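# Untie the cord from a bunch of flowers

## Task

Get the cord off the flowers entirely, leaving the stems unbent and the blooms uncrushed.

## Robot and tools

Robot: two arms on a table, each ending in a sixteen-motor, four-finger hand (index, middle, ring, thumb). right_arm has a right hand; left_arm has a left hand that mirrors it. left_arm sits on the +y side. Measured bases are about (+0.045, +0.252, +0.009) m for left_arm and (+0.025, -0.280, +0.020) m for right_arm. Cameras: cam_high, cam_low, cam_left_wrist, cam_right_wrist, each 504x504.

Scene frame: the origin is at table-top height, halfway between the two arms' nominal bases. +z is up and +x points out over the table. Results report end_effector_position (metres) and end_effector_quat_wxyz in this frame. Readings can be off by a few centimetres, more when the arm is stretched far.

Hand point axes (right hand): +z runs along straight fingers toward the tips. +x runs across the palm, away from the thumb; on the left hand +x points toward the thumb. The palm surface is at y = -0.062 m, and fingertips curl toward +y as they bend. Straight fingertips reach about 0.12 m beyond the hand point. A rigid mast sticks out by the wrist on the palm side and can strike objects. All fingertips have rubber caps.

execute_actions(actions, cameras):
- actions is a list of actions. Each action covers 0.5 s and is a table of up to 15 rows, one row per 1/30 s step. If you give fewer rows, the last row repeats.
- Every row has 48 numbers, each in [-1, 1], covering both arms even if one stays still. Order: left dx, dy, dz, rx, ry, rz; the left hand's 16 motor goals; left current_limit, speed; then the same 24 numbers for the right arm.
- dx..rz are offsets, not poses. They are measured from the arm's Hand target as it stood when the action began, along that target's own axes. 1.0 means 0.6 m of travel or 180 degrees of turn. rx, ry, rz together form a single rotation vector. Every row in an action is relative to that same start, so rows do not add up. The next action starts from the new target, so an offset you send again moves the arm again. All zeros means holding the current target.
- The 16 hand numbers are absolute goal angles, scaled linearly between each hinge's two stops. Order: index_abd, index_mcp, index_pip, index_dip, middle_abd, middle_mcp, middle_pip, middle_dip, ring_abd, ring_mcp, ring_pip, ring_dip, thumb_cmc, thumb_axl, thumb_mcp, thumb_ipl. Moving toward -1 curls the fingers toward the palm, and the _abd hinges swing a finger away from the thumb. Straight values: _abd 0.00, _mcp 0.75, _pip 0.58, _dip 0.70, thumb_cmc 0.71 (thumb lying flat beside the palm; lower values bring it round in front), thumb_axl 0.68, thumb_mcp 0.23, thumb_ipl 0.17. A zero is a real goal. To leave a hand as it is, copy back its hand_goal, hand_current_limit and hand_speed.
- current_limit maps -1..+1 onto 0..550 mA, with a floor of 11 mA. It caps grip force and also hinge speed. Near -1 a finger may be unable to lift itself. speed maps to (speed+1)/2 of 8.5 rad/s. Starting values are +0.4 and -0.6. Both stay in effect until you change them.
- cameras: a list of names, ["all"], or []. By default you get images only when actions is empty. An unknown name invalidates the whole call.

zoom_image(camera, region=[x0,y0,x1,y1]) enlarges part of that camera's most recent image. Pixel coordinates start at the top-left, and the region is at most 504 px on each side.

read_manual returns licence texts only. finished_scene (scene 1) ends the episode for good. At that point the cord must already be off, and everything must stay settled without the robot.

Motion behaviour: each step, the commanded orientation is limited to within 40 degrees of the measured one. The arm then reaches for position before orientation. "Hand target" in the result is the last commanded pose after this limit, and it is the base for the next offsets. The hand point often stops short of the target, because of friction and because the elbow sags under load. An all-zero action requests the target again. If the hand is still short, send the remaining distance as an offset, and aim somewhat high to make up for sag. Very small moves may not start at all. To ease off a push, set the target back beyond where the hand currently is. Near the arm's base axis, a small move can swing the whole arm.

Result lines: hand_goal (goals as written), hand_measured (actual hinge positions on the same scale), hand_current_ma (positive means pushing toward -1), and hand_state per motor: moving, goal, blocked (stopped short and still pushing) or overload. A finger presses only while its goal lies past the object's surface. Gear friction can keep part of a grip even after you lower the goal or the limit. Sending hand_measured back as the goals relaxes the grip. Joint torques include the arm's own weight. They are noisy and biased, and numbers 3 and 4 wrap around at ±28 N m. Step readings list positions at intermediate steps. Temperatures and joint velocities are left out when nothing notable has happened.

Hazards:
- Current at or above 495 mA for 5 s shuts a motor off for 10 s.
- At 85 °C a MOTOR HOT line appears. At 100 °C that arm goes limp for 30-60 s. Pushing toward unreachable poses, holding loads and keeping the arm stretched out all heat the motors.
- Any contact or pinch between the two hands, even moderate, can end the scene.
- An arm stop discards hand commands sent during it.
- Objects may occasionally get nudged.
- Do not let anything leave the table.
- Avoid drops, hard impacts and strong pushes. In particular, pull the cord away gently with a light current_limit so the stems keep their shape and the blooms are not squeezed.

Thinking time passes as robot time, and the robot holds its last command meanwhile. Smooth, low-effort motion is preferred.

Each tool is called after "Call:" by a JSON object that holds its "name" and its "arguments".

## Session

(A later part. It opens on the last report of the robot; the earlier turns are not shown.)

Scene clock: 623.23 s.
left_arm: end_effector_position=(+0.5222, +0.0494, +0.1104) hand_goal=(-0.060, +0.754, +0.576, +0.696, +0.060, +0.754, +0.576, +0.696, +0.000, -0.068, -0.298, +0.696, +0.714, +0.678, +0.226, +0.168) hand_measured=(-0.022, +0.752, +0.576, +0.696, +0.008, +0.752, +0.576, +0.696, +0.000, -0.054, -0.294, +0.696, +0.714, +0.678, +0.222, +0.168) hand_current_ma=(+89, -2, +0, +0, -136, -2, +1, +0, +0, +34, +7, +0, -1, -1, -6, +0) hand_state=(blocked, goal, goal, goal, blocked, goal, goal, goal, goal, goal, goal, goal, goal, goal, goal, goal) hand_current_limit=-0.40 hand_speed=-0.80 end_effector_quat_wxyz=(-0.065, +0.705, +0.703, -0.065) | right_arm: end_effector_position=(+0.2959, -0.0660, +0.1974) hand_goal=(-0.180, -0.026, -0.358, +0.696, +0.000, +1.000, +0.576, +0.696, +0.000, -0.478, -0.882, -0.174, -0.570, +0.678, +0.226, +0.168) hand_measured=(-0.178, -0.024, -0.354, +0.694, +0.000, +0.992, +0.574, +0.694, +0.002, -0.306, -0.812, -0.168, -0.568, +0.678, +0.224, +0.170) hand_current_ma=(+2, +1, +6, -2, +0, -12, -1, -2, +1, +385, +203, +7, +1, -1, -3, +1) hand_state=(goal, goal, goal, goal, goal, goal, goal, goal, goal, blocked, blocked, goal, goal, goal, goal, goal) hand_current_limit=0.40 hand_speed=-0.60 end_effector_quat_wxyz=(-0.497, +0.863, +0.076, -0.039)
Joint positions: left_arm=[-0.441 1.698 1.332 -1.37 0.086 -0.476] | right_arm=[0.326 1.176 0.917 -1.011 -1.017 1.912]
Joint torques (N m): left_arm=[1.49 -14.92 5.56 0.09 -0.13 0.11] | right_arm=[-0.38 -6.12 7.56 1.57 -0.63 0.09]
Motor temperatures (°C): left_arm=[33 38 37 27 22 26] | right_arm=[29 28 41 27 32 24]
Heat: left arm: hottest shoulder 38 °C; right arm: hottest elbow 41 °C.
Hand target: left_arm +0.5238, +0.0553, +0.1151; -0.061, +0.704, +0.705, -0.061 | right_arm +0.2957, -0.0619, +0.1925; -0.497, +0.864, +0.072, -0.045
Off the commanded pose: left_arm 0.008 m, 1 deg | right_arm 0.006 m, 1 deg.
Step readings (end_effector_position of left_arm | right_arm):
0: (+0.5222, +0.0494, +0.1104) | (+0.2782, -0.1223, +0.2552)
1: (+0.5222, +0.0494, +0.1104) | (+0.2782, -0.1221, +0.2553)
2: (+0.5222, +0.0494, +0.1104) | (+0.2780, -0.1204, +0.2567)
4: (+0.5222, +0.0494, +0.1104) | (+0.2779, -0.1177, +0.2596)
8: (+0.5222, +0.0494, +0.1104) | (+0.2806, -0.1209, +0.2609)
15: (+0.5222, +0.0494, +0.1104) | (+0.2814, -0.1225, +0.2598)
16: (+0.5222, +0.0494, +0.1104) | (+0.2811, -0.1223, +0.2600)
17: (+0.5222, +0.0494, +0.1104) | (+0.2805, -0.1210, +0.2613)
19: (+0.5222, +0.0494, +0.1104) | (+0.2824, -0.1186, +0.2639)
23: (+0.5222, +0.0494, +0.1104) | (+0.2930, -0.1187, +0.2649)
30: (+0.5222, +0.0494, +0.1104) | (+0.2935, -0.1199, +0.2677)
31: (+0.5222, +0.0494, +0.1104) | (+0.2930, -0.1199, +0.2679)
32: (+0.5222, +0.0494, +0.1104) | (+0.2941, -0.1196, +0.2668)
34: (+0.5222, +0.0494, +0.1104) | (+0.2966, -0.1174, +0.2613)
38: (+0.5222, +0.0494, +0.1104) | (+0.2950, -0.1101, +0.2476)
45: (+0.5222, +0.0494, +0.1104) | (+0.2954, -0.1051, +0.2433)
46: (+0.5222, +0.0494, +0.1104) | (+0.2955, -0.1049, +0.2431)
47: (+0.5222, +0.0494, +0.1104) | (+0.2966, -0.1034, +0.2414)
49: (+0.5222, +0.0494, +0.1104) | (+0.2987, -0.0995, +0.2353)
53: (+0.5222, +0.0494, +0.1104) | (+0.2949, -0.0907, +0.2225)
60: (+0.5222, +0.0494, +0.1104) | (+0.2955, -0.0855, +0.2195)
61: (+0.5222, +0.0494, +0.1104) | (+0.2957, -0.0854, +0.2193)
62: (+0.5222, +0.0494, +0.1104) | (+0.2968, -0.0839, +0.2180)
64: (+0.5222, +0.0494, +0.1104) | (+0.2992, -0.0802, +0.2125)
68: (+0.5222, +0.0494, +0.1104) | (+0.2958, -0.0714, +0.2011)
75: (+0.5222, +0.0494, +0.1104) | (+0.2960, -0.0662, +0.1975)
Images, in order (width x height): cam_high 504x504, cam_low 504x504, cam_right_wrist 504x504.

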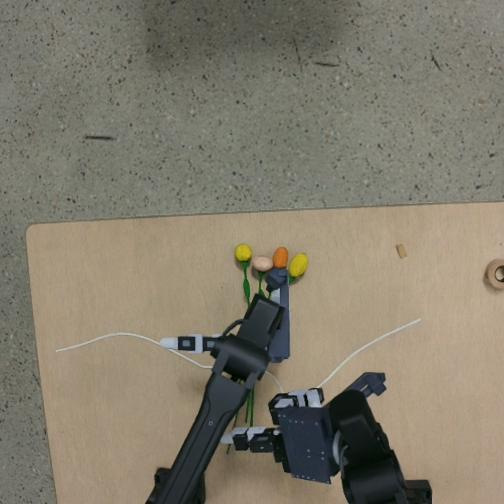

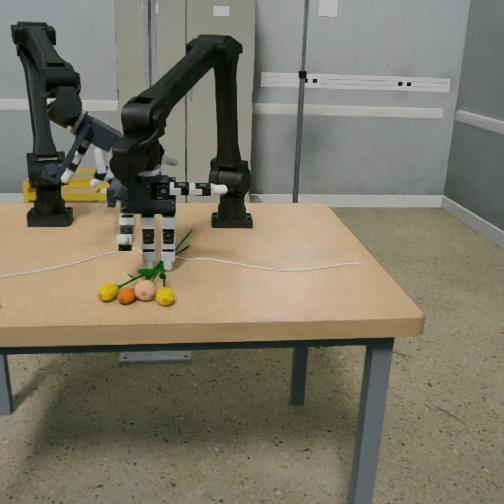

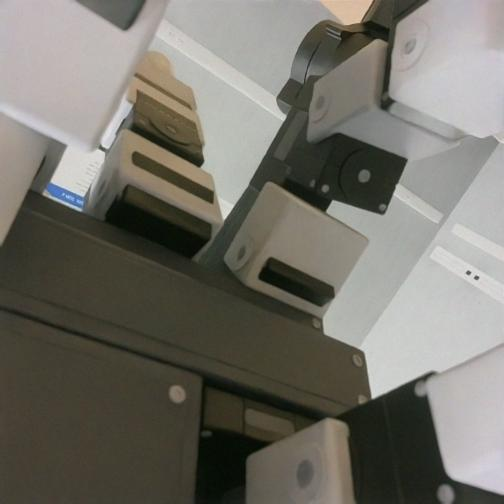

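Call:
{"name": "execute_actions", "arguments": {"actions": [[[0,0,0,0,0,0,-0.06,0.754,0.576,0.696,0.06,0.754,0.576,0.696,0,-0.068,-0.299,0.696,0.714,0.678,0.226,0.168,-0.4,-0.8,-0.0265,-0.016,-0.072,0,0,0,0,0.2,0,0.8,0,1,0.576,0.696,0,-0.25,-0.7,-0.1,-0.571,0.678,0.4,0.168,0.4,-0.6]],[[0,0,0,0,0,0,-0.06,0.754,0.576,0.696,0.06,0.754,0.576,0.696,0,-0.068,-0.299,0.696,0.714,0.678,0.226,0.168,-0.4,-0.8,-0.0265,-0.016,-0.072,0,0,0,0.06,0.685,0.576,0.985,-0.06,1,0.46,0.116,0,-0.25,-0.7,-0.1,-0.571,0.678,0.8,0.5,0.4,-0.6]],[[0,0,0,0,0,0,-0.06,0.754,0.576,0.696,0.06,0.754,0.576,0.696,0,-0.068,-0.299,0.696,0.714,0.678,0.226,0.168,-0.4,-0.8,0,0,0,-0.0287,-0.0245,-0.0779,0.06,0.685,0.576,0.985,-0.06,1,0.46,0.116,0,-0.25,-0.7,-0.1,-0.571,0.678,0.8,0.5,0.4,-0.6]],[[0,0,0,0,0,0,-0.06,0.754,0.576,0.696,0.06,0.754,0.576,0.696,0,-0.068,-0.299,0.696,0.714,0.678,0.226,0.168,-0.4,-0.8,0,0,0,-0.0287,-0.0245,-0.0779,0.06,0.685,0.576,0.985,-0.06,1,0.46,0.116,0,-0.25,-0.7,-0.1,-0.571,0.678,0.8,0.5,0.4,-0.6]],[[0,0,0,0,0,0,-0.06,0.754,0.576,0.696,0.06,0.754,0.576,0.696,0,-0.068,-0.299,0.696,0.714,0.678,0.226,0.168,-0.4,-0.8,0,0,0,-0.0287,-0.0245,-0.0779,0.06,0.685,0.576,0.985,-0.06,1,0.46,0.116,0,-0.25,-0.7,-0.1,-0.571,0.678,0.8,0.5,0.4,-0.6]],[[0,0,0,0,0,0,-0.06,0.754,0.576,0.696,0.06,0.754,0.576,0.696,0,-0.068,-0.299,0.696,0.714,0.678,0.226,0.168,-0.4,-0.8,0,0,0,-0.0287,-0.0245,-0.0779,0.06,0.685,0.576,0.985,-0.06,1,0.46,0.116,0,-0.25,-0.7,-0.1,-0.571,0.678,0.8,0.5,0.4,-0.6]],[[0,0,0,0,0,0,-0.06,0.754,0.576,0.696,0.06,0.754,0.576,0.696,0,-0.068,-0.299,0.696,0.714,0.678,0.226,0.168,-0.4,-0.8,0,0,0,-0.0287,-0.0245,-0.0779,0.06,0.685,0.576,0.985,-0.06,1,0.46,0.116,0,-0.25,-0.7,-0.1,-0.571,0.678,0.8,0.5,0.4,-0.6]],[[0,0,0,0,0,0,-0.06,0.754,0.576,0.696,0.06,0.754,0.576,0.696,0,-0.068,-0.299,0.696,0.714,0.678,0.226,0.168,-0.4,-0.8,0,0,0,-0.0287,-0.0245,-0.0779,0.06,0.685,0.576,0.985,-0.06,1,0.46,0.116,0,-0.25,-0.7,-0.1,-0.571,0.678,0.8,0.5,0.4,-0.6]],[[0,0,0,0,0,0,-0.06,0.754,0.576,0.696,0.06,0.754,0.576,0.696,0,-0.068,-0.299,0.696,0.714,0.678,0.226,0.168,-0.4,-0.8,0,0,0,-0.0287,-0.0245,-0.0779,0.06,0.685,0.576,0.985,-0.06,1,0.46,0.116,0,-0.25,-0.7,-0.1,-0.571,0.678,0.8,0.5,0.4,-0.6]],[[0,0,0,0,0,0,-0.06,0.754,0.576,0.696,0.06,0.754,0.576,0.696,0,-0.068,-0.299,0.696,0.714,0.678,0.226,0.168,-0.4,-0.8,0,0,0,-0.0287,-0.0245,-0.0779,0.06,0.685,0.576,0.985,-0.06,1,0.46,0.116,0,-0.25,-0.7,-0.1,-0.571,0.678,0.8,0.5,0.4,-0.6]],[[0,0,0,0,0,0,-0.06,0.754,0.576,0.696,0.06,0.754,0.576,0.696,0,-0.068,-0.299,0.696,0.714,0.678,0.226,0.168,-0.4,-0.8,0,0,0,-0.0287,-0.0245,-0.0779,0.06,0.685,0.576,0.985,-0.06,1,0.46,0.116,0,-0.25,-0.7,-0.1,-0.571,0.678,0.8,0.5,0.4,-0.6]]], "cameras": ["cam_high","cam_low","cam_right_wrist"]}}

Call:
{"name": "zoom_image", "arguments": {"camera": "cam_high", "region": [180, 300, 350, 470]}}

Scene clock: 673.40 s.
left_arm: end_effector_position=(+0.5222, +0.0494, +0.1104) hand_goal=(-0.060, +0.754, +0.576, +0.696, +0.060, +0.754, +0.576, +0.696, +0.000, -0.068, -0.298, +0.696, +0.714, +0.678, +0.226, +0.168) hand_measured=(-0.022, +0.752, +0.576, +0.696, +0.008, +0.752, +0.576, +0.696, +0.000, -0.054, -0.294, +0.696, +0.714, +0.678, +0.222, +0.168) hand_current_ma=(+89, -2, +0, +0, -136, -2, +1, +0, +0, +34, +7, +0, -1, -1, -6, +0) hand_state=(blocked, goal, goal, goal, blocked, goal, goal, goal, goal, goal, goal, goal, goal, goal, goal, goal) hand_current_limit=-0.40 hand_speed=-0.80 end_effector_quat_wxyz=(-0.065, +0.705, +0.703, -0.065) | right_arm: end_effector_position=(+0.2731, -0.1401, +0.2464) hand_goal=(+0.060, +0.686, +0.576, +0.986, -0.060, +1.000, +0.460, +0.116, +0.000, -0.250, -0.700, -0.100, -0.570, +0.678, +0.800, +0.500) hand_measured=(+0.060, +0.684, +0.574, +0.984, -0.058, +0.994, +0.460, +0.118, +0.002, -0.244, -0.700, -0.102, -0.570, +0.678, +0.794, +0.498) hand_current_ma=(+0, -1, -2, -3, +2, -7, +0, +2, +1, +7, +0, -2, +0, -1, -9, -3) hand_state=(goal, goal, goal, goal, goal, goal, goal, goal, goal, goal, goal, goal, goal, goal, goal, goal) hand_current_limit=0.40 hand_speed=-0.60 end_effector_quat_wxyz=(-0.067, +0.589, +0.793, +0.140)
Joint positions: left_arm=[-0.441 1.698 1.332 -1.37 0.086 -0.476] | right_arm=[0.5 0.704 0.783 -1.442 -0.235 0.251]
Joint torques (N m): left_arm=[1.49 -14.8 5.6 0.16 -0.14 0.11] | right_arm=[-1.32 0.32 8.96 0.95 -0.3 -0.05]
Heat: left arm: hottest shoulder 38 °C; right arm: hottest elbow 39 °C.
Hand target: left_arm +0.5238, +0.0553, +0.1151; -0.061, +0.704, +0.705, -0.061 | right_arm +0.2750, -0.1380, +0.2500; -0.069, +0.589, +0.792, +0.145 (last step not sent: back at the drive's target)
Off the commanded pose: left_arm 0.008 m, 1 deg | right_arm 0.006 m, 15 deg.
led back after a hold (right arm): the arm was led back toward your command in small steps, so it may still be short of it.
Step readings (end_effector_position of left_arm | right_arm):
0: (+0.5222, +0.0494, +0.1104) | (+0.2959, -0.0660, +0.1974)
1: (+0.5222, +0.0494, +0.1104) | (+0.2959, -0.0660, +0.1974)
2: (+0.5222, +0.0494, +0.1104) | (+0.2943, -0.0668, +0.1971)
4: (+0.5222, +0.0494, +0.1104) | (+0.2865, -0.0729, +0.1969)
8: (+0.5222, +0.0494, +0.1104) | (+0.2769, -0.0882, +0.1998)
15: (+0.5222, +0.0494, +0.1104) | (+0.2715, -0.0971, +0.2032)
16: (+0.5222, +0.0494, +0.1104) | (+0.2709, -0.0977, +0.2031)
17: (+0.5222, +0.0494, +0.1104) | (+0.2700, -0.1000, +0.2035)
19: (+0.5222, +0.0494, +0.1104) | (+0.2620, -0.1078, +0.2066)
23: (+0.5222, +0.0494, +0.1104) | (+0.2554, -0.1235, +0.2183)
30: (+0.5222, +0.0494, +0.1104) | (+0.2581, -0.1308, +0.2333)
31: (+0.5222, +0.0494, +0.1104) | (+0.2579, -0.1310, +0.2336)
32: (+0.5222, +0.0494, +0.1104) | (+0.2585, -0.1333, +0.2324)
34: (+0.5222, +0.0494, +0.1104) | (+0.2605, -0.1384, +0.2292)
38: (+0.5222, +0.0494, +0.1104) | (+0.2590, -0.1380, +0.2286)
45: (+0.5222, +0.0494, +0.1104) | (+0.2596, -0.1365, +0.2310)
46: (+0.5222, +0.0494, +0.1104) | (+0.2602, -0.1368, +0.2308)
47: (+0.5222, +0.0494, +0.1104) | (+0.2614, -0.1390, +0.2295)
49: (+0.5222, +0.0494, +0.1104) | (+0.2632, -0.1425, +0.2269)
53: (+0.5222, +0.0494, +0.1104) | (+0.2617, -0.1391, +0.2297)
60: (+0.5222, +0.0494, +0.1104) | (+0.2620, -0.1371, +0.2323)
61: (+0.5222, +0.0494, +0.1104) | (+0.2624, -0.1377, +0.2320)
62: (+0.5222, +0.0494, +0.1104) | (+0.2639, -0.1397, +0.2310)
64: (+0.5222, +0.0494, +0.1104) | (+0.2665, -0.1436, +0.2296)
68: (+0.5222, +0.0494, +0.1104) | (+0.2667, -0.1397, +0.2351)
75: (+0.5222, +0.0494, +0.1104) | (+0.2691, -0.1366, +0.2400)
76: (+0.5222, +0.0494, +0.1104) | (+0.2697, -0.1367, +0.2399)
77: (+0.5222, +0.0494, +0.1104) | (+0.2713, -0.1389, +0.2395)
79: (+0.5222, +0.0494, +0.1104) | (+0.2744, -0.1425, +0.2398)
83: (+0.5222, +0.0494, +0.1104) | (+0.2735, -0.1388, +0.2473)
90: (+0.5222, +0.0494, +0.1104) | (+0.2732, -0.1361, +0.2520)
91: (+0.5222, +0.0494, +0.1104) | (+0.2734, -0.1364, +0.2514)
92: (+0.5222, +0.0494, +0.1104) | (+0.2749, -0.1388, +0.2504)
94: (+0.5222, +0.0494, +0.1104) | (+0.2771, -0.1420, +0.2469)
98: (+0.5222, +0.0494, +0.1104) | (+0.2722, -0.1411, +0.2449)
105: (+0.5222, +0.0494, +0.1104) | (+0.2727, -0.1373, +0.2504)
106: (+0.5222, +0.0494, +0.1104) | (+0.2733, -0.1372, +0.2503)
107: (+0.5222, +0.0494, +0.1104) | (+0.2754, -0.1392, +0.2497)
109: (+0.5222, +0.0494, +0.1104) | (+0.2773, -0.1418, +0.2468)
113: (+0.5222, +0.0494, +0.1104) | (+0.2726, -0.1420, +0.2444)
120: (+0.5222, +0.0494, +0.1104) | (+0.2730, -0.1380, +0.2501)
121: (+0.5222, +0.0494, +0.1104) | (+0.2735, -0.1378, +0.2501)
122: (+0.5222, +0.0494, +0.1104) | (+0.2752, -0.1386, +0.2496)
124: (+0.5222, +0.0494, +0.1104) | (+0.2778, -0.1421, +0.2467)
128: (+0.5222, +0.0494, +0.1104) | (+0.2736, -0.1432, +0.2440)
135: (+0.5222, +0.0494, +0.1104) | (+0.2733, -0.1380, +0.2499)
136: (+0.5222, +0.0494, +0.1104) | (+0.2733, -0.1375, +0.2499) HELD (not all sent) right_arm
137: (+0.5222, +0.0494, +0.1104) | (+0.2733, -0.1374, +0.2499) HELD (not all sent) right_arm
139: (+0.5222, +0.0494, +0.1104) | (+0.2733, -0.1374, +0.2499) HELD (not all sent) right_arm
143: (+0.5222, +0.0494, +0.1104) | (+0.2733, -0.1374, +0.2499) HELD (not all sent) right_arm
150: (+0.5222, +0.0494, +0.1104) | (+0.2733, -0.1374, +0.2499) HELD (not all sent) right_arm
151: (+0.5222, +0.0494, +0.1104) | (+0.2733, -0.1374, +0.2499)
152: (+0.5222, +0.0494, +0.1104) | (+0.2733, -0.1374, +0.2499)
154: (+0.5222, +0.0494, +0.1104) | (+0.2745, -0.1395, +0.2495)
155: (+0.5222, +0.0494, +0.1104) | (+0.2747, -0.1407, +0.2485) HELD (not all sent) right_arm
158: (+0.5222, +0.0494, +0.1104) | (+0.2737, -0.1411, +0.2465) HELD (not all sent) right_arm
165: (+0.5222, +0.0494, +0.1104) | (+0.2731, -0.1401, +0.2464) HELD (not all sent) right_arm
HELD (not all sent) right_arm: steps 136 to 150 and 155 to 165.
pose unreachable (right arm): on one or more control steps of this call, first in action 9 (counted from 0), this arm could not follow its commanded pose, so it was not sent that pose on those steps. It may still have moved: this result reports where it is.
cause: moving toward the commanded pose would bring two parts of the arm too close to each other (joints 5 (wrist yaw) and 6 (wrist roll) lie between them).
Images, in order (width x height): cam_high 504x504, cam_low 504x504, cam_right_wrist 504x504.

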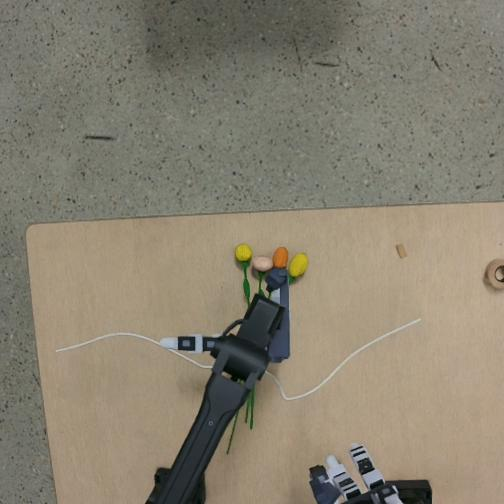

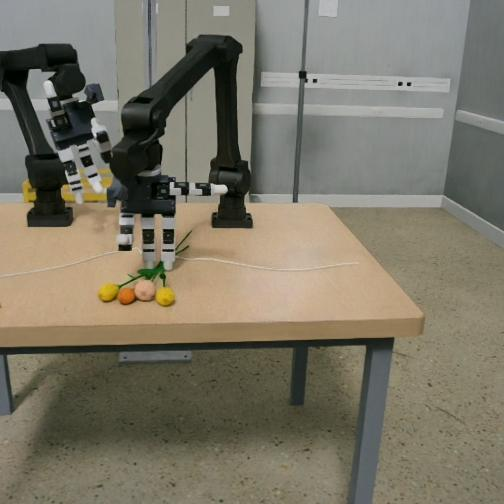

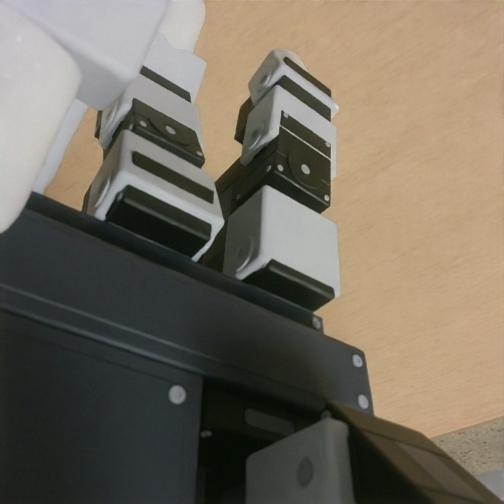

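Scaled by 2.965 from the camera's 504x504 image, which has a finer 720x720 frame.

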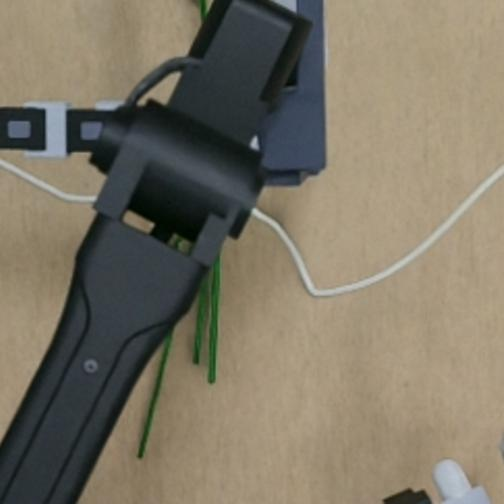

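Call:
{"name": "execute_actions", "arguments": {"actions": []}}

Scene clock: 696.23 s.
left_arm: end_effector_position=(+0.5222, +0.0494, +0.1104) hand_goal=(-0.060, +0.754, +0.576, +0.696, +0.060, +0.754, +0.576, +0.696, +0.000, -0.068, -0.298, +0.696, +0.714, +0.678, +0.226, +0.168) hand_measured=(-0.022, +0.752, +0.576, +0.696, +0.008, +0.752, +0.576, +0.696, +0.000, -0.054, -0.294, +0.696, +0.714, +0.678, +0.222, +0.168) hand_current_ma=(+89, -2, +0, +0, -136, -2, +1, +0, +0, +34, +7, +0, -1, -1, -6, +0) hand_state=(blocked, goal, goal, goal, blocked, goal, goal, goal, goal, goal, goal, goal, goal, goal, goal, goal) hand_current_limit=-0.40 hand_speed=-0.80 end_effector_quat_wxyz=(-0.065, +0.705, +0.703, -0.065) | right_arm: end_effector_position=(+0.2731, -0.1401, +0.2464) hand_goal=(+0.060, +0.686, +0.576, +0.986, -0.060, +1.000, +0.460, +0.116, +0.000, -0.250, -0.700, -0.100, -0.570, +0.678, +0.800, +0.500) hand_measured=(+0.060, +0.684, +0.574, +0.984, -0.058, +0.994, +0.460, +0.118, +0.002, -0.244, -0.700, -0.102, -0.570, +0.678, +0.794, +0.498) hand_current_ma=(+0, -1, -2, -3, +2, -7, +0, +2, +1, +7, +0, -2, +0, -1, -9, -3) hand_state=(goal, goal, goal, goal, goal, goal, goal, goal, goal, goal, goal, goal, goal, goal, goal, goal) hand_current_limit=0.40 hand_speed=-0.60 end_effector_quat_wxyz=(-0.067, +0.589, +0.793, +0.140)
Joint positions: left_arm=[-0.441 1.698 1.332 -1.37 0.086 -0.476] | right_arm=[0.5 0.704 0.783 -1.442 -0.235 0.251]
Joint velocities: within noise
Joint torques (N m): left_arm=[1.49 -14.74 5.57 0.13 -0.14 0.11] | right_arm=[-1.49 0.09 8.9 1.01 -0.3 -0.04]
Motor temperatures (°C): left_arm=[32 38 37 27 22 26] | right_arm=[29 28 40 26 30 24]
Heat: left arm: hottest shoulder 38 °C; right arm: hottest elbow 40 °C.
Hand target: left_arm +0.5238, +0.0553, +0.1151; -0.061, +0.704, +0.705, -0.061 | right_arm +0.2750, -0.1380, +0.2500; -0.069, +0.589, +0.792, +0.145 (last step not sent: back at the drive's target)
Off the commanded pose: left_arm 0.008 m, 1 deg | right_arm 0.006 m, 15 deg.

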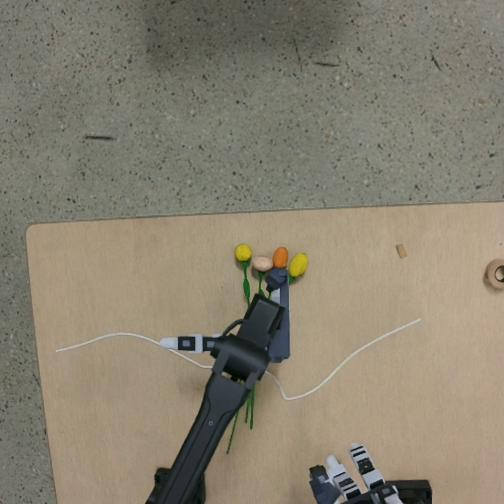

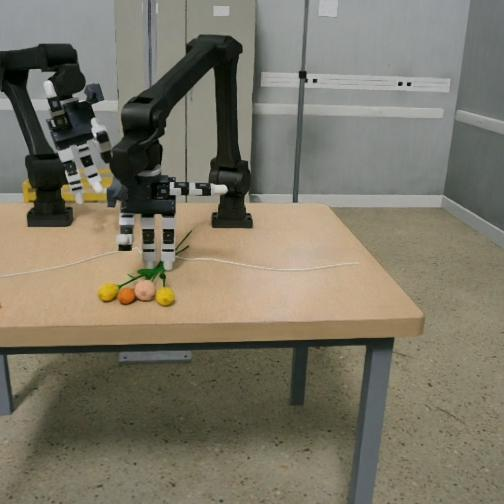

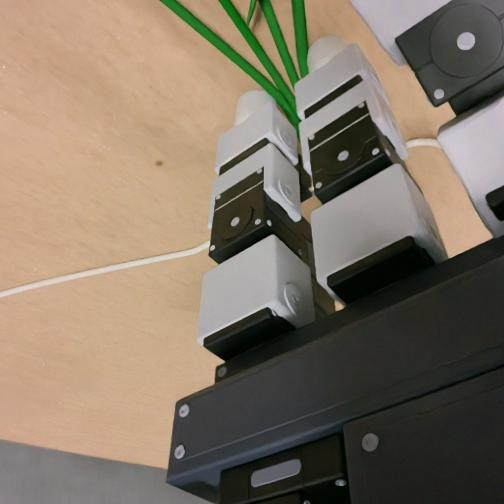

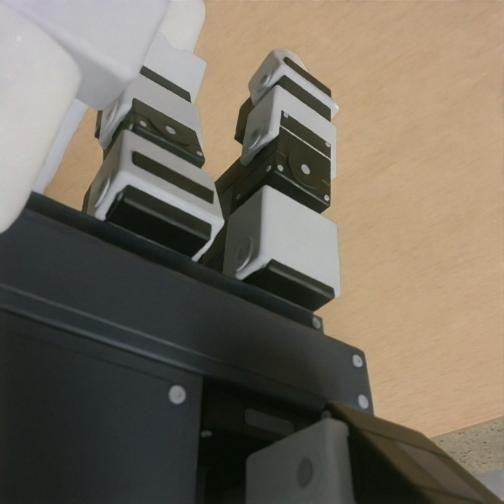

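Call:
{"name": "execute_actions", "arguments": {"actions": [[[0,0,0,0,0,0,0.0,0.754,0.576,0.696,-0.01,0.754,0.576,0.696,0,-0.068,-0.299,0.696,0.714,0.678,0.226,0.168,-0.4,-0.8,0,0,0,0,0,0,0.06,0.685,0.576,0.985,-0.06,1,0.46,0.116,0,-0.25,-0.7,-0.1,-0.571,0.678,0.8,0.5,0.4,-0.6]],[[0.003,-0.0246,0.009,0,0,0,0.0,0.754,0.576,0.696,-0.01,0.754,0.576,0.696,0,-0.068,-0.299,0.696,0.714,0.678,0.226,0.168,-0.4,-0.8,0,0,0,0,0,0,0.06,0.685,0.576,0.985,-0.06,1,0.46,0.116,0,-0.25,-0.7,-0.1,-0.571,0.678,0.8,0.5,0.4,-0.6]],[[0.004,-0.0246,0.006,0,0,0,0.0,0.754,0.576,0.696,-0.01,0.754,0.576,0.696,0,-0.068,-0.299,0.696,0.714,0.678,0.226,0.168,-0.4,-0.8,0,0,0,0,0,0,0.06,0.685,0.576,0.985,-0.06,1,0.46,0.116,0,-0.25,-0.7,-0.1,-0.571,0.678,0.8,0.5,0.4,-0.6]]], "cameras": ["cam_high","cam_low","cam_left_wrist"]}}

Scene clock: 755.07 s.
left_arm: end_effector_position=(+0.4974, +0.0616, +0.1100) hand_goal=(+0.000, +0.754, +0.576, +0.696, -0.010, +0.754, +0.576, +0.696, +0.000, -0.068, -0.298, +0.696, +0.714, +0.678, +0.226, +0.168) hand_measured=(-0.002, +0.746, +0.572, +0.694, -0.010, +0.752, +0.576, +0.696, +0.000, -0.054, -0.294, +0.696, +0.714, +0.678, +0.222, +0.168) hand_current_ma=(-3, -15, -5, -2, -1, -2, +1, +0, +0, +34, +7, +0, -1, -1, -6, +0) hand_state=(goal, goal, goal, goal, goal, goal, goal, goal, goal, goal, goal, goal, goal, goal, goal, goal) hand_current_limit=-0.40 hand_speed=-0.80 end_effector_quat_wxyz=(-0.063, +0.706, +0.703, -0.063) | right_arm: end_effector_position=(+0.2731, -0.1401, +0.2464) hand_goal=(+0.060, +0.686, +0.576, +0.986, -0.060, +1.000, +0.460, +0.116, +0.000, -0.250, -0.700, -0.100, -0.570, +0.678, +0.800, +0.500) hand_measured=(+0.060, +0.684, +0.574, +0.984, -0.058, +0.994, +0.460, +0.118, +0.002, -0.244, -0.700, -0.102, -0.570, +0.678, +0.794, +0.498) hand_current_ma=(+0, -1, -2, -3, +2, -7, +0, +2, +1, +7, +0, -2, +0, -1, -9, -3) hand_state=(goal, goal, goal, goal, goal, goal, goal, goal, goal, goal, goal, goal, goal, goal, goal, goal) hand_current_limit=0.40 hand_speed=-0.60 end_effector_quat_wxyz=(-0.067, +0.589, +0.793, +0.140)
Joint positions: left_arm=[-0.443 1.627 1.239 -1.341 0.084 -0.479] | right_arm=[0.5 0.704 0.783 -1.442 -0.235 0.251]
Joint torques (N m): left_arm=[0.09 -13.22 5.34 0.21 0.04 -0.05] | right_arm=[-1.08 0.38 8.92 0.99 -0.29 -0.02]
Heat: left arm: hottest shoulder 38 °C; right arm: hottest elbow 40 °C.
Hand target: left_arm +0.4932, +0.0596, +0.1112; -0.061, +0.704, +0.705, -0.061 | right_arm +0.2750, -0.1380, +0.2500; -0.069, +0.589, +0.792, +0.145
Off the commanded pose: left_arm 0.005 m, 0 deg | right_arm 0.004 m, 1 deg.
Step readings (end_effector_position of left_arm | right_arm):
0: (+0.5222, +0.0494, +0.1104) | (+0.2731, -0.1401, +0.2464)
1: (+0.5222, +0.0494, +0.1104) | (+0.2731, -0.1401, +0.2464)
2: (+0.5222, +0.0494, +0.1104) | (+0.2731, -0.1401, +0.2464)
4: (+0.5222, +0.0494, +0.1104) | (+0.2731, -0.1401, +0.2464)
8: (+0.5222, +0.0494, +0.1104) | (+0.2731, -0.1401, +0.2464)
15: (+0.5222, +0.0494, +0.1104) | (+0.2731, -0.1401, +0.2464)
16: (+0.5219, +0.0495, +0.1101) | (+0.2731, -0.1401, +0.2464)
17: (+0.5214, +0.0498, +0.1099) | (+0.2731, -0.1401, +0.2464)
19: (+0.5190, +0.0511, +0.1100) | (+0.2731, -0.1401, +0.2464)
23: (+0.5110, +0.0553, +0.1108) | (+0.2731, -0.1401, +0.2464)
30: (+0.5075, +0.0572, +0.1090) | (+0.2731, -0.1401, +0.2464)
31: (+0.5074, +0.0572, +0.1089) | (+0.2731, -0.1401, +0.2464)
32: (+0.5073, +0.0576, +0.1087) | (+0.2731, -0.1401, +0.2464)
34: (+0.5061, +0.0582, +0.1099) | (+0.2731, -0.1401, +0.2464)
38: (+0.4985, +0.0614, +0.1100) | (+0.2731, -0.1401, +0.2464)
45: (+0.4974, +0.0616, +0.1100) | (+0.2731, -0.1401, +0.2464)
Images, in order (width x height): cam_high 504x504, cam_low 504x504, cam_left_wrist 504x504.

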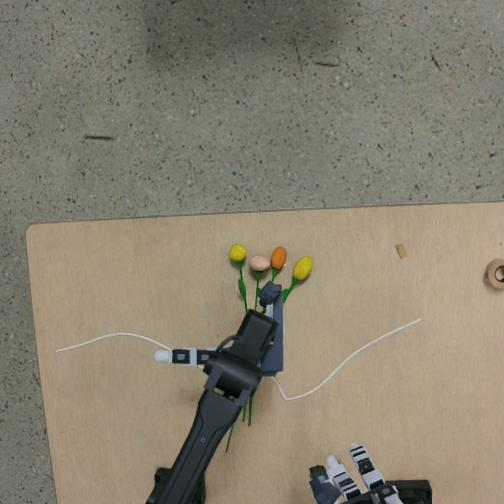

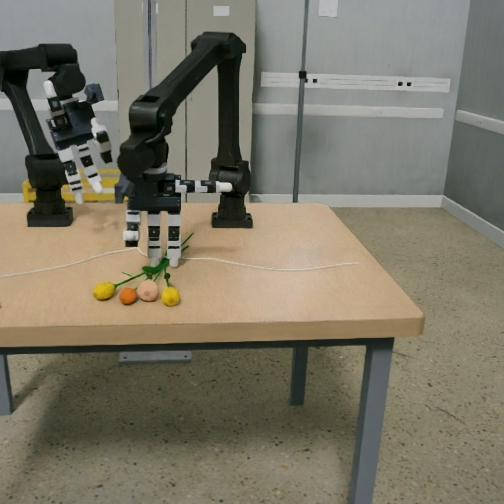

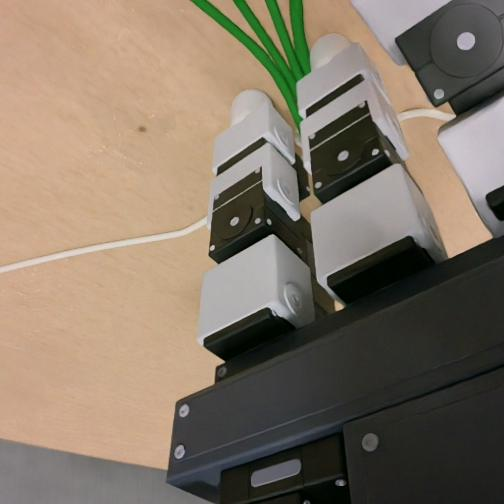

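Call:
{"name": "execute_actions", "arguments": {"actions": [[[-0.012,0,0,0,0,0,0.0,0.754,0.576,0.696,-0.01,0.754,0.576,0.696,0,-0.068,-0.299,0.696,0.714,0.678,0.226,0.168,-0.4,-0.8,0,0,0,0,0,0,0.06,0.685,0.576,0.985,-0.06,1,0.46,0.116,0,-0.25,-0.7,-0.1,-0.571,0.678,0.8,0.5,0.4,-0.6]]], "cameras": ["cam_high","cam_low","cam_left_wrist"]}}

Call:
{"name": "zoom_image", "arguments": {"camera": "cam_high", "region": [160, 220, 360, 420]}}

Call:
{"name": "zoom_image", "arguments": {"camera": "cam_low", "region": [70, 180, 270, 330]}}

Scene clock: 763.53 s.
left_arm: end_effector_position=(+0.4953, +0.0571, +0.1104) hand_goal=(+0.000, +0.754, +0.576, +0.696, -0.010, +0.754, +0.576, +0.696, +0.000, -0.068, -0.298, +0.696, +0.714, +0.678, +0.226, +0.168) hand_measured=(+0.000, +0.746, +0.572, +0.694, -0.010, +0.752, +0.576, +0.696, +0.000, -0.054, -0.294, +0.696, +0.714, +0.678, +0.222, +0.168) hand_current_ma=(+0, -15, -5, -2, -1, -2, +1, +0, +0, +34, +7, +0, -1, -1, -6, +0) hand_state=(goal, goal, goal, goal, goal, goal, goal, goal, goal, goal, goal, goal, goal, goal, goal, goal) hand_current_limit=-0.40 hand_speed=-0.80 end_effector_quat_wxyz=(-0.064, +0.706, +0.703, -0.059) | right_arm: end_effector_position=(+0.2731, -0.1401, +0.2464) hand_goal=(+0.060, +0.686, +0.576, +0.986, -0.060, +1.000, +0.460, +0.116, +0.000, -0.250, -0.700, -0.100, -0.570, +0.678, +0.800, +0.500) hand_measured=(+0.060, +0.684, +0.574, +0.984, -0.058, +0.994, +0.460, +0.118, +0.002, -0.244, -0.700, -0.102, -0.570, +0.678, +0.794, +0.498) hand_current_ma=(+0, -1, -2, -3, +2, -7, +0, +2, +1, +7, +0, -2, +0, -1, -9, -3) hand_state=(goal, goal, goal, goal, goal, goal, goal, goal, goal, goal, goal, goal, goal, goal, goal, goal) hand_current_limit=0.40 hand_speed=-0.60 end_effector_quat_wxyz=(-0.067, +0.589, +0.793, +0.140)
Joint positions: left_arm=[-0.457 1.627 1.239 -1.339 0.078 -0.493] | right_arm=[0.5 0.704 0.783 -1.442 -0.235 0.251]
Joint torques (N m): left_arm=[-0.21 -12.92 6 0.09 0.13 -0.06] | right_arm=[-1.2 0.26 8.9 1.01 -0.29 -0.06]
Heat: left arm: hottest shoulder 39 °C; right arm: hottest elbow 40 °C.
Hand target: left_arm +0.4932, +0.0523, +0.1112; -0.061, +0.704, +0.705, -0.061 | right_arm +0.2750, -0.1380, +0.2500; -0.069, +0.589, +0.792, +0.145
Off the commanded pose: left_arm 0.005 m, 0 deg | right_arm 0.004 m, 1 deg.
Step readings (end_effector_position of left_arm | right_arm):
0: (+0.4974, +0.0616, +0.1100) | (+0.2731, -0.1401, +0.2464)
1: (+0.4973, +0.0614, +0.1100) | (+0.2731, -0.1401, +0.2464)
2: (+0.4971, +0.0612, +0.1101) | (+0.2731, -0.1401, +0.2464)
4: (+0.4965, +0.0589, +0.1101) | (+0.2731, -0.1401, +0.2464)
8: (+0.4960, +0.0580, +0.1104) | (+0.2731, -0.1401, +0.2464)
15: (+0.4953, +0.0570, +0.1104) | (+0.2731, -0.1401, +0.2464)
Images, in order (width x height): cam_high 504x504, cam_low 504x504, cam_left_wrist 504x504.

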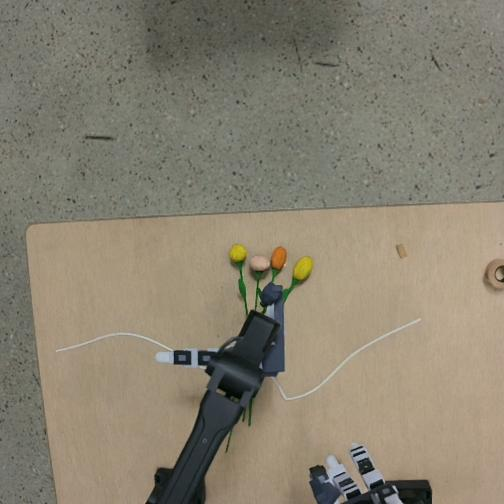

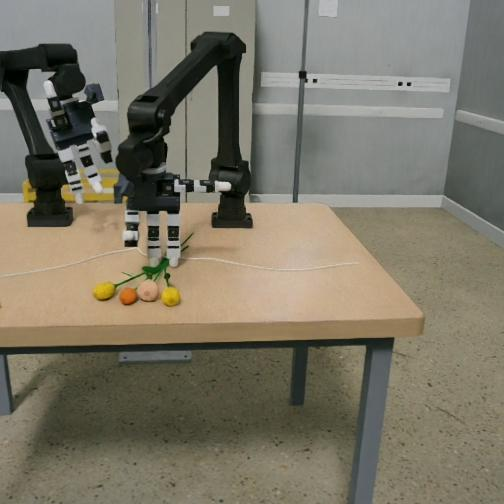

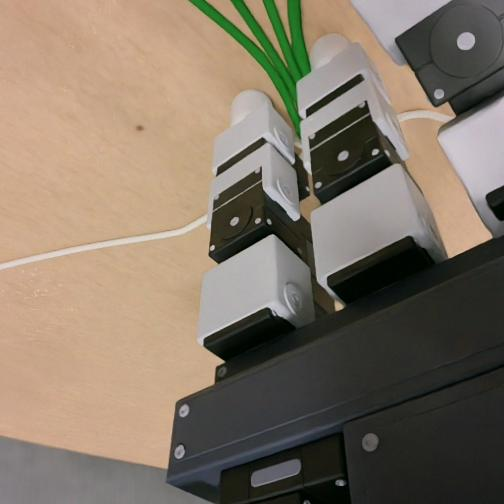

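Scaled by 2.520 from the camera's 504x504 image, which has a finer 720x720 frame.

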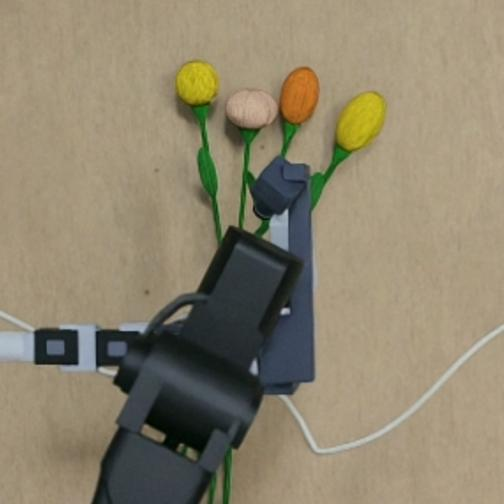

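Scaled by 2.520 from the camera's 504x504 image, which has a finer 720x720 frame.

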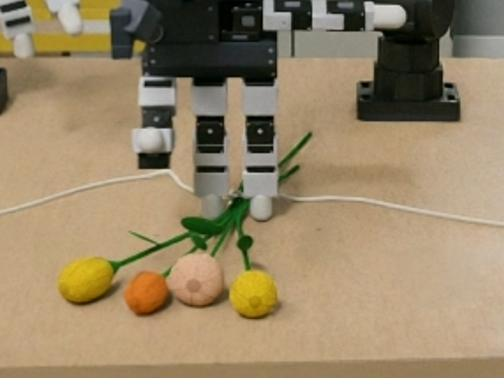

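Call:
{"name": "execute_actions", "arguments": {"actions": [[[0.0033,-0.0246,0.004,0,0,0,0.0,0.754,0.576,0.696,-0.01,0.754,0.576,0.696,0,-0.068,-0.299,0.696,0.714,0.678,0.226,0.168,-0.4,-0.8,0,0,0,0,0,0,0.06,0.685,0.576,0.985,-0.06,1,0.46,0.116,0,-0.25,-0.7,-0.1,-0.571,0.678,0.8,0.5,0.4,-0.6]],[[0.0033,-0.0246,0.004,0,0,0,0.0,0.754,0.576,0.696,-0.01,0.754,0.576,0.696,0,-0.068,-0.299,0.696,0.714,0.678,0.226,0.168,-0.4,-0.8,0,0,0,0,0,0,0.06,0.685,0.576,0.985,-0.06,1,0.46,0.116,0,-0.25,-0.7,-0.1,-0.571,0.678,0.8,0.5,0.4,-0.6]]], "cameras": ["cam_high","cam_low","cam_left_wrist"]}}

Call:
{"name": "zoom_image", "arguments": {"camera": "cam_low", "region": [70, 180, 270, 330]}}

Scene clock: 770.90 s.
left_arm: end_effector_position=(+0.4680, +0.0593, +0.1101) hand_goal=(+0.000, +0.754, +0.576, +0.696, -0.010, +0.754, +0.576, +0.696, +0.000, -0.068, -0.298, +0.696, +0.714, +0.678, +0.226, +0.168) hand_measured=(-0.002, +0.740, +0.568, +0.692, -0.010, +0.752, +0.576, +0.696, +0.000, -0.054, -0.294, +0.696, +0.714, +0.678, +0.222, +0.168) hand_current_ma=(-2, -30, -13, -6, -1, -2, +1, +0, +0, +34, +7, +0, -1, -1, -6, +0) hand_state=(goal, goal, goal, goal, goal, goal, goal, goal, goal, goal, goal, goal, goal, goal, goal, goal) hand_current_limit=-0.40 hand_speed=-0.80 end_effector_quat_wxyz=(-0.064, +0.707, +0.702, -0.059) | right_arm: end_effector_position=(+0.2731, -0.1401, +0.2464) hand_goal=(+0.060, +0.686, +0.576, +0.986, -0.060, +1.000, +0.460, +0.116, +0.000, -0.250, -0.700, -0.100, -0.570, +0.678, +0.800, +0.500) hand_measured=(+0.060, +0.684, +0.574, +0.984, -0.058, +0.994, +0.460, +0.118, +0.002, -0.244, -0.700, -0.102, -0.570, +0.678, +0.794, +0.498) hand_current_ma=(+0, -1, -2, -3, +2, -7, +0, +2, +1, +7, +0, -2, +0, -1, -9, -3) hand_state=(goal, goal, goal, goal, goal, goal, goal, goal, goal, goal, goal, goal, goal, goal, goal, goal) hand_current_limit=0.40 hand_speed=-0.60 end_effector_quat_wxyz=(-0.067, +0.589, +0.793, +0.140)
Joint positions: left_arm=[-0.484 1.567 1.165 -1.324 0.081 -0.517] | right_arm=[0.5 0.704 0.783 -1.442 -0.235 0.251]
Joint torques (N m): left_arm=[-0.03 -12.51 5.44 0.1 0.15 -0.06] | right_arm=[-1.26 -0.03 8.9 0.96 -0.29 -0.06]
Heat: left arm: hottest shoulder 39 °C; right arm: hottest elbow 40 °C.
Hand target: left_arm +0.4633, +0.0563, +0.1115; -0.061, +0.704, +0.705, -0.061 | right_arm +0.2750, -0.1380, +0.2500; -0.069, +0.589, +0.792, +0.145
Off the commanded pose: left_arm 0.006 m, 1 deg | right_arm 0.004 m, 1 deg.
Step readings (end_effector_position of left_arm | right_arm):
0: (+0.4953, +0.0571, +0.1104) | (+0.2731, -0.1401, +0.2464)
1: (+0.4953, +0.0571, +0.1104) | (+0.2731, -0.1401, +0.2464)
2: (+0.4947, +0.0571, +0.1100) | (+0.2731, -0.1401, +0.2464)
4: (+0.4935, +0.0571, +0.1104) | (+0.2731, -0.1401, +0.2464)
8: (+0.4864, +0.0576, +0.1108) | (+0.2731, -0.1401, +0.2464)
15: (+0.4832, +0.0577, +0.1103) | (+0.2731, -0.1401, +0.2464)
16: (+0.4831, +0.0577, +0.1101) | (+0.2731, -0.1401, +0.2464)
17: (+0.4826, +0.0575, +0.1100) | (+0.2731, -0.1401, +0.2464)
19: (+0.4799, +0.0565, +0.1109) | (+0.2731, -0.1401, +0.2464)
23: (+0.4707, +0.0598, +0.1100) | (+0.2731, -0.1401, +0.2464)
30: (+0.4680, +0.0593, +0.1101) | (+0.2731, -0.1401, +0.2464)
Images, in order (width x height): cam_high 504x504, cam_low 504x504, cam_left_wrist 504x504.

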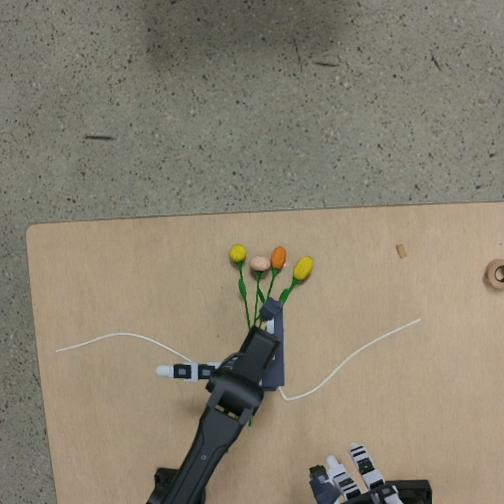

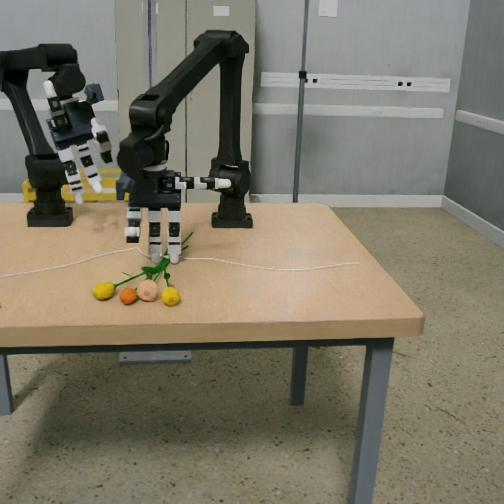

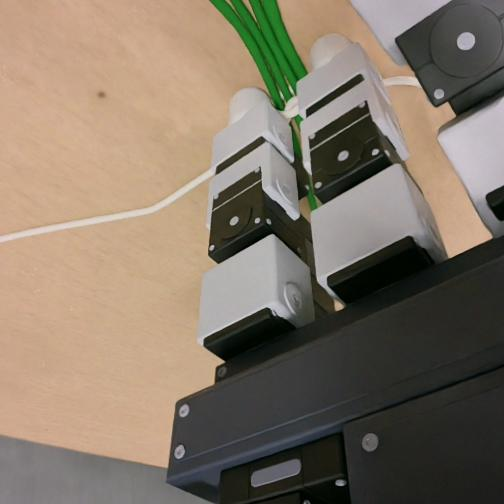

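Scaled by 2.520 from the camera's 504x504 image, which has a finer 720x720 frame.

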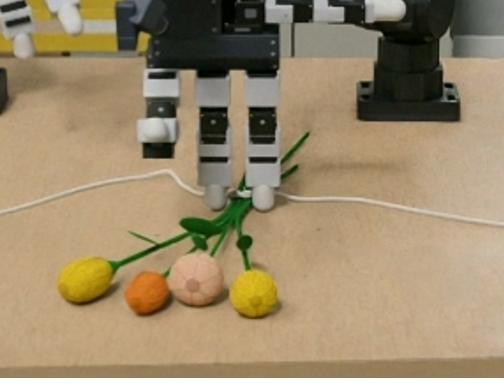

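Call:
{"name": "zoom_image", "arguments": {"camera": "cam_left_wrist", "region": [180, 40, 420, 240]}}

Call:
{"name": "zoom_image", "arguments": {"camera": "cam_low", "region": [130, 230, 210, 310]}}

Scaled by 2.100 from the camera's 504x504 image, which has a finer 720x720 frame.

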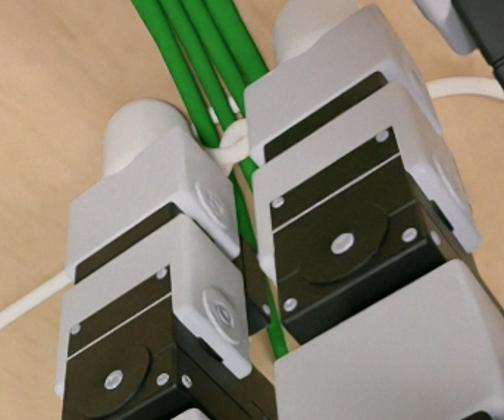

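Scaled by 6.300 from the camera's 504x504 image, which has a finer 720x720 frame.

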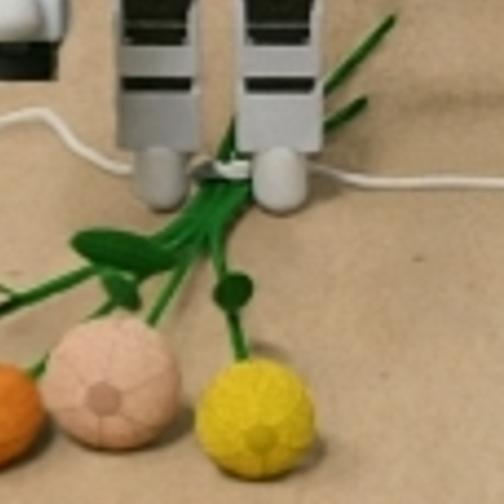

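Call:
{"name": "execute_actions", "arguments": {"actions": [[[0.0033,-0.0246,0.004,0,0,0,0.0,0.754,0.576,0.696,-0.01,0.754,0.576,0.696,0,-0.068,-0.299,0.696,0.714,0.678,0.226,0.168,-0.4,-0.8,0,0,0,0,0,0,0.06,0.685,0.576,0.985,-0.06,1,0.46,0.116,0,-0.25,-0.7,-0.1,-0.571,0.678,0.8,0.5,0.4,-0.6]]], "cameras": ["cam_high","cam_low","cam_left_wrist"]}}

Call:
{"name": "zoom_image", "arguments": {"camera": "cam_left_wrist", "region": [180, 40, 420, 240]}}

Call:
{"name": "zoom_image", "arguments": {"camera": "cam_low", "region": [130, 230, 210, 310]}}

Scene clock: 779.17 s.
left_arm: end_effector_position=(+0.4535, +0.0610, +0.1100) hand_goal=(+0.000, +0.754, +0.576, +0.696, -0.010, +0.754, +0.576, +0.696, +0.000, -0.068, -0.298, +0.696, +0.714, +0.678, +0.226, +0.168) hand_measured=(+0.000, +0.738, +0.568, +0.692, -0.010, +0.752, +0.576, +0.696, +0.000, -0.054, -0.294, +0.696, +0.714, +0.678, +0.222, +0.168) hand_current_ma=(+0, -37, -17, -7, -1, -2, +1, +0, +0, +34, +7, +0, -1, -1, -6, +0) hand_state=(goal, goal, goal, goal, goal, goal, goal, goal, goal, goal, goal, goal, goal, goal, goal, goal) hand_current_limit=-0.40 hand_speed=-0.80 end_effector_quat_wxyz=(-0.064, +0.707, +0.702, -0.059) | right_arm: end_effector_position=(+0.2731, -0.1401, +0.2464) hand_goal=(+0.060, +0.686, +0.576, +0.986, -0.060, +1.000, +0.460, +0.116, +0.000, -0.250, -0.700, -0.100, -0.570, +0.678, +0.800, +0.500) hand_measured=(+0.060, +0.684, +0.574, +0.984, -0.058, +0.994, +0.460, +0.118, +0.002, -0.244, -0.700, -0.102, -0.570, +0.678, +0.794, +0.498) hand_current_ma=(+0, -1, -2, -3, +2, -7, +0, +2, +1, +7, +0, -2, +0, -1, -9, -3) hand_state=(goal, goal, goal, goal, goal, goal, goal, goal, goal, goal, goal, goal, goal, goal, goal, goal) hand_current_limit=0.40 hand_speed=-0.60 end_effector_quat_wxyz=(-0.067, +0.589, +0.793, +0.140)
Joint positions: left_arm=[-0.498 1.533 1.126 -1.316 0.083 -0.531] | right_arm=[0.5 0.704 0.783 -1.442 -0.235 0.251]
Joint torques (N m): left_arm=[0.09 -12.1 5.37 0.09 0.15 -0.06] | right_arm=[-1.49 0.21 8.9 0.9 -0.31 -0.04]
Heat: left arm: hottest shoulder 39 °C; right arm: hottest elbow 40 °C.
Hand target: left_arm +0.4483, +0.0583, +0.1116; -0.061, +0.704, +0.705, -0.061 | right_arm +0.2750, -0.1380, +0.2500; -0.069, +0.589, +0.792, +0.145
Off the commanded pose: left_arm 0.006 m, 1 deg | right_arm 0.004 m, 1 deg.
Step readings (end_effector_position of left_arm | right_arm):
0: (+0.4680, +0.0593, +0.1101) | (+0.2731, -0.1401, +0.2464)
1: (+0.4680, +0.0593, +0.1101) | (+0.2731, -0.1401, +0.2464)
2: (+0.4676, +0.0593, +0.1100) | (+0.2731, -0.1401, +0.2464)
4: (+0.4657, +0.0595, +0.1108) | (+0.2731, -0.1401, +0.2464)
8: (+0.4560, +0.0614, +0.1103) | (+0.2731, -0.1401, +0.2464)
15: (+0.4535, +0.0610, +0.1100) | (+0.2731, -0.1401, +0.2464)
Images, in order (width x height): cam_high 504x504, cam_low 504x504, cam_left_wrist 504x504.

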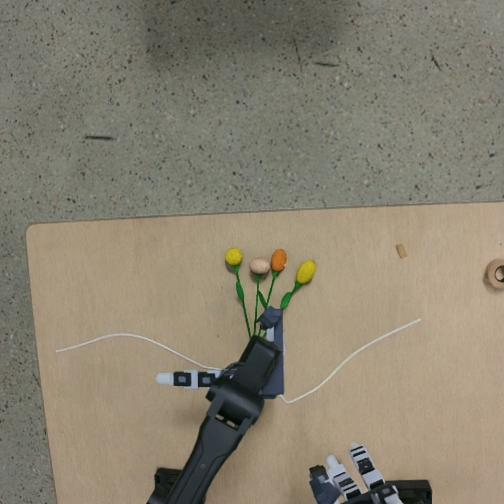

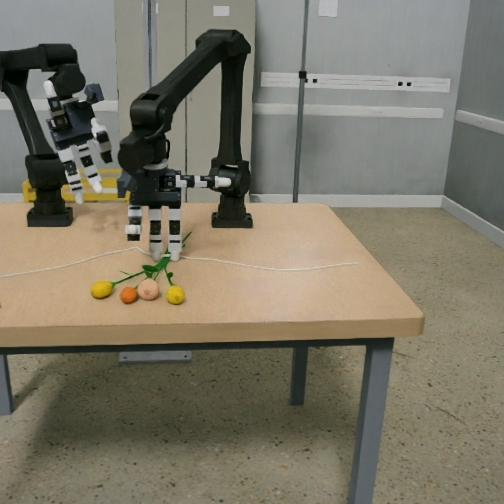

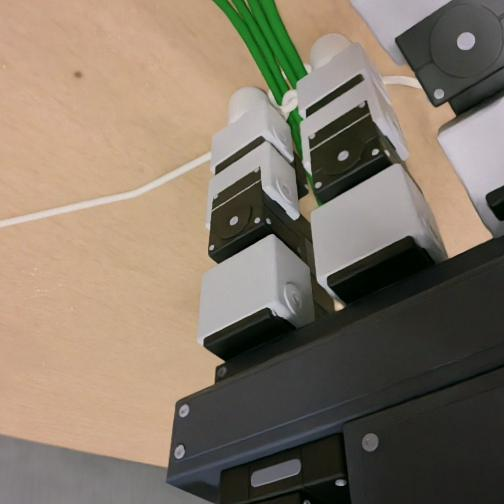

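Scaled by 2.100 from the camera's 504x504 image, which has a finer 720x720 frame.

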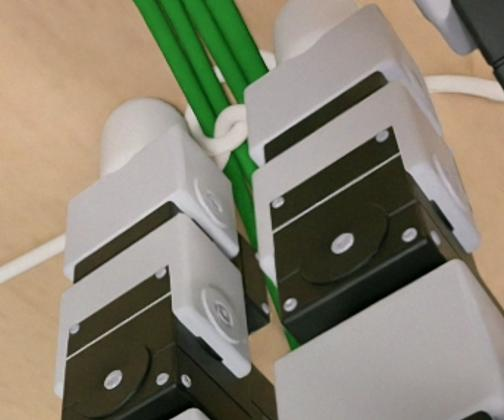

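Scaled by 6.300 from the camera's 504x504 image, which has a finer 720x720 frame.

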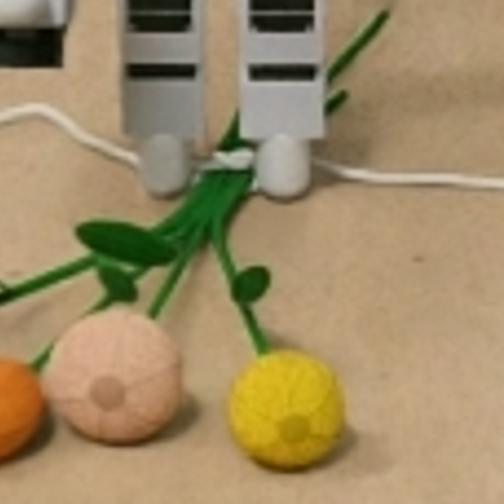

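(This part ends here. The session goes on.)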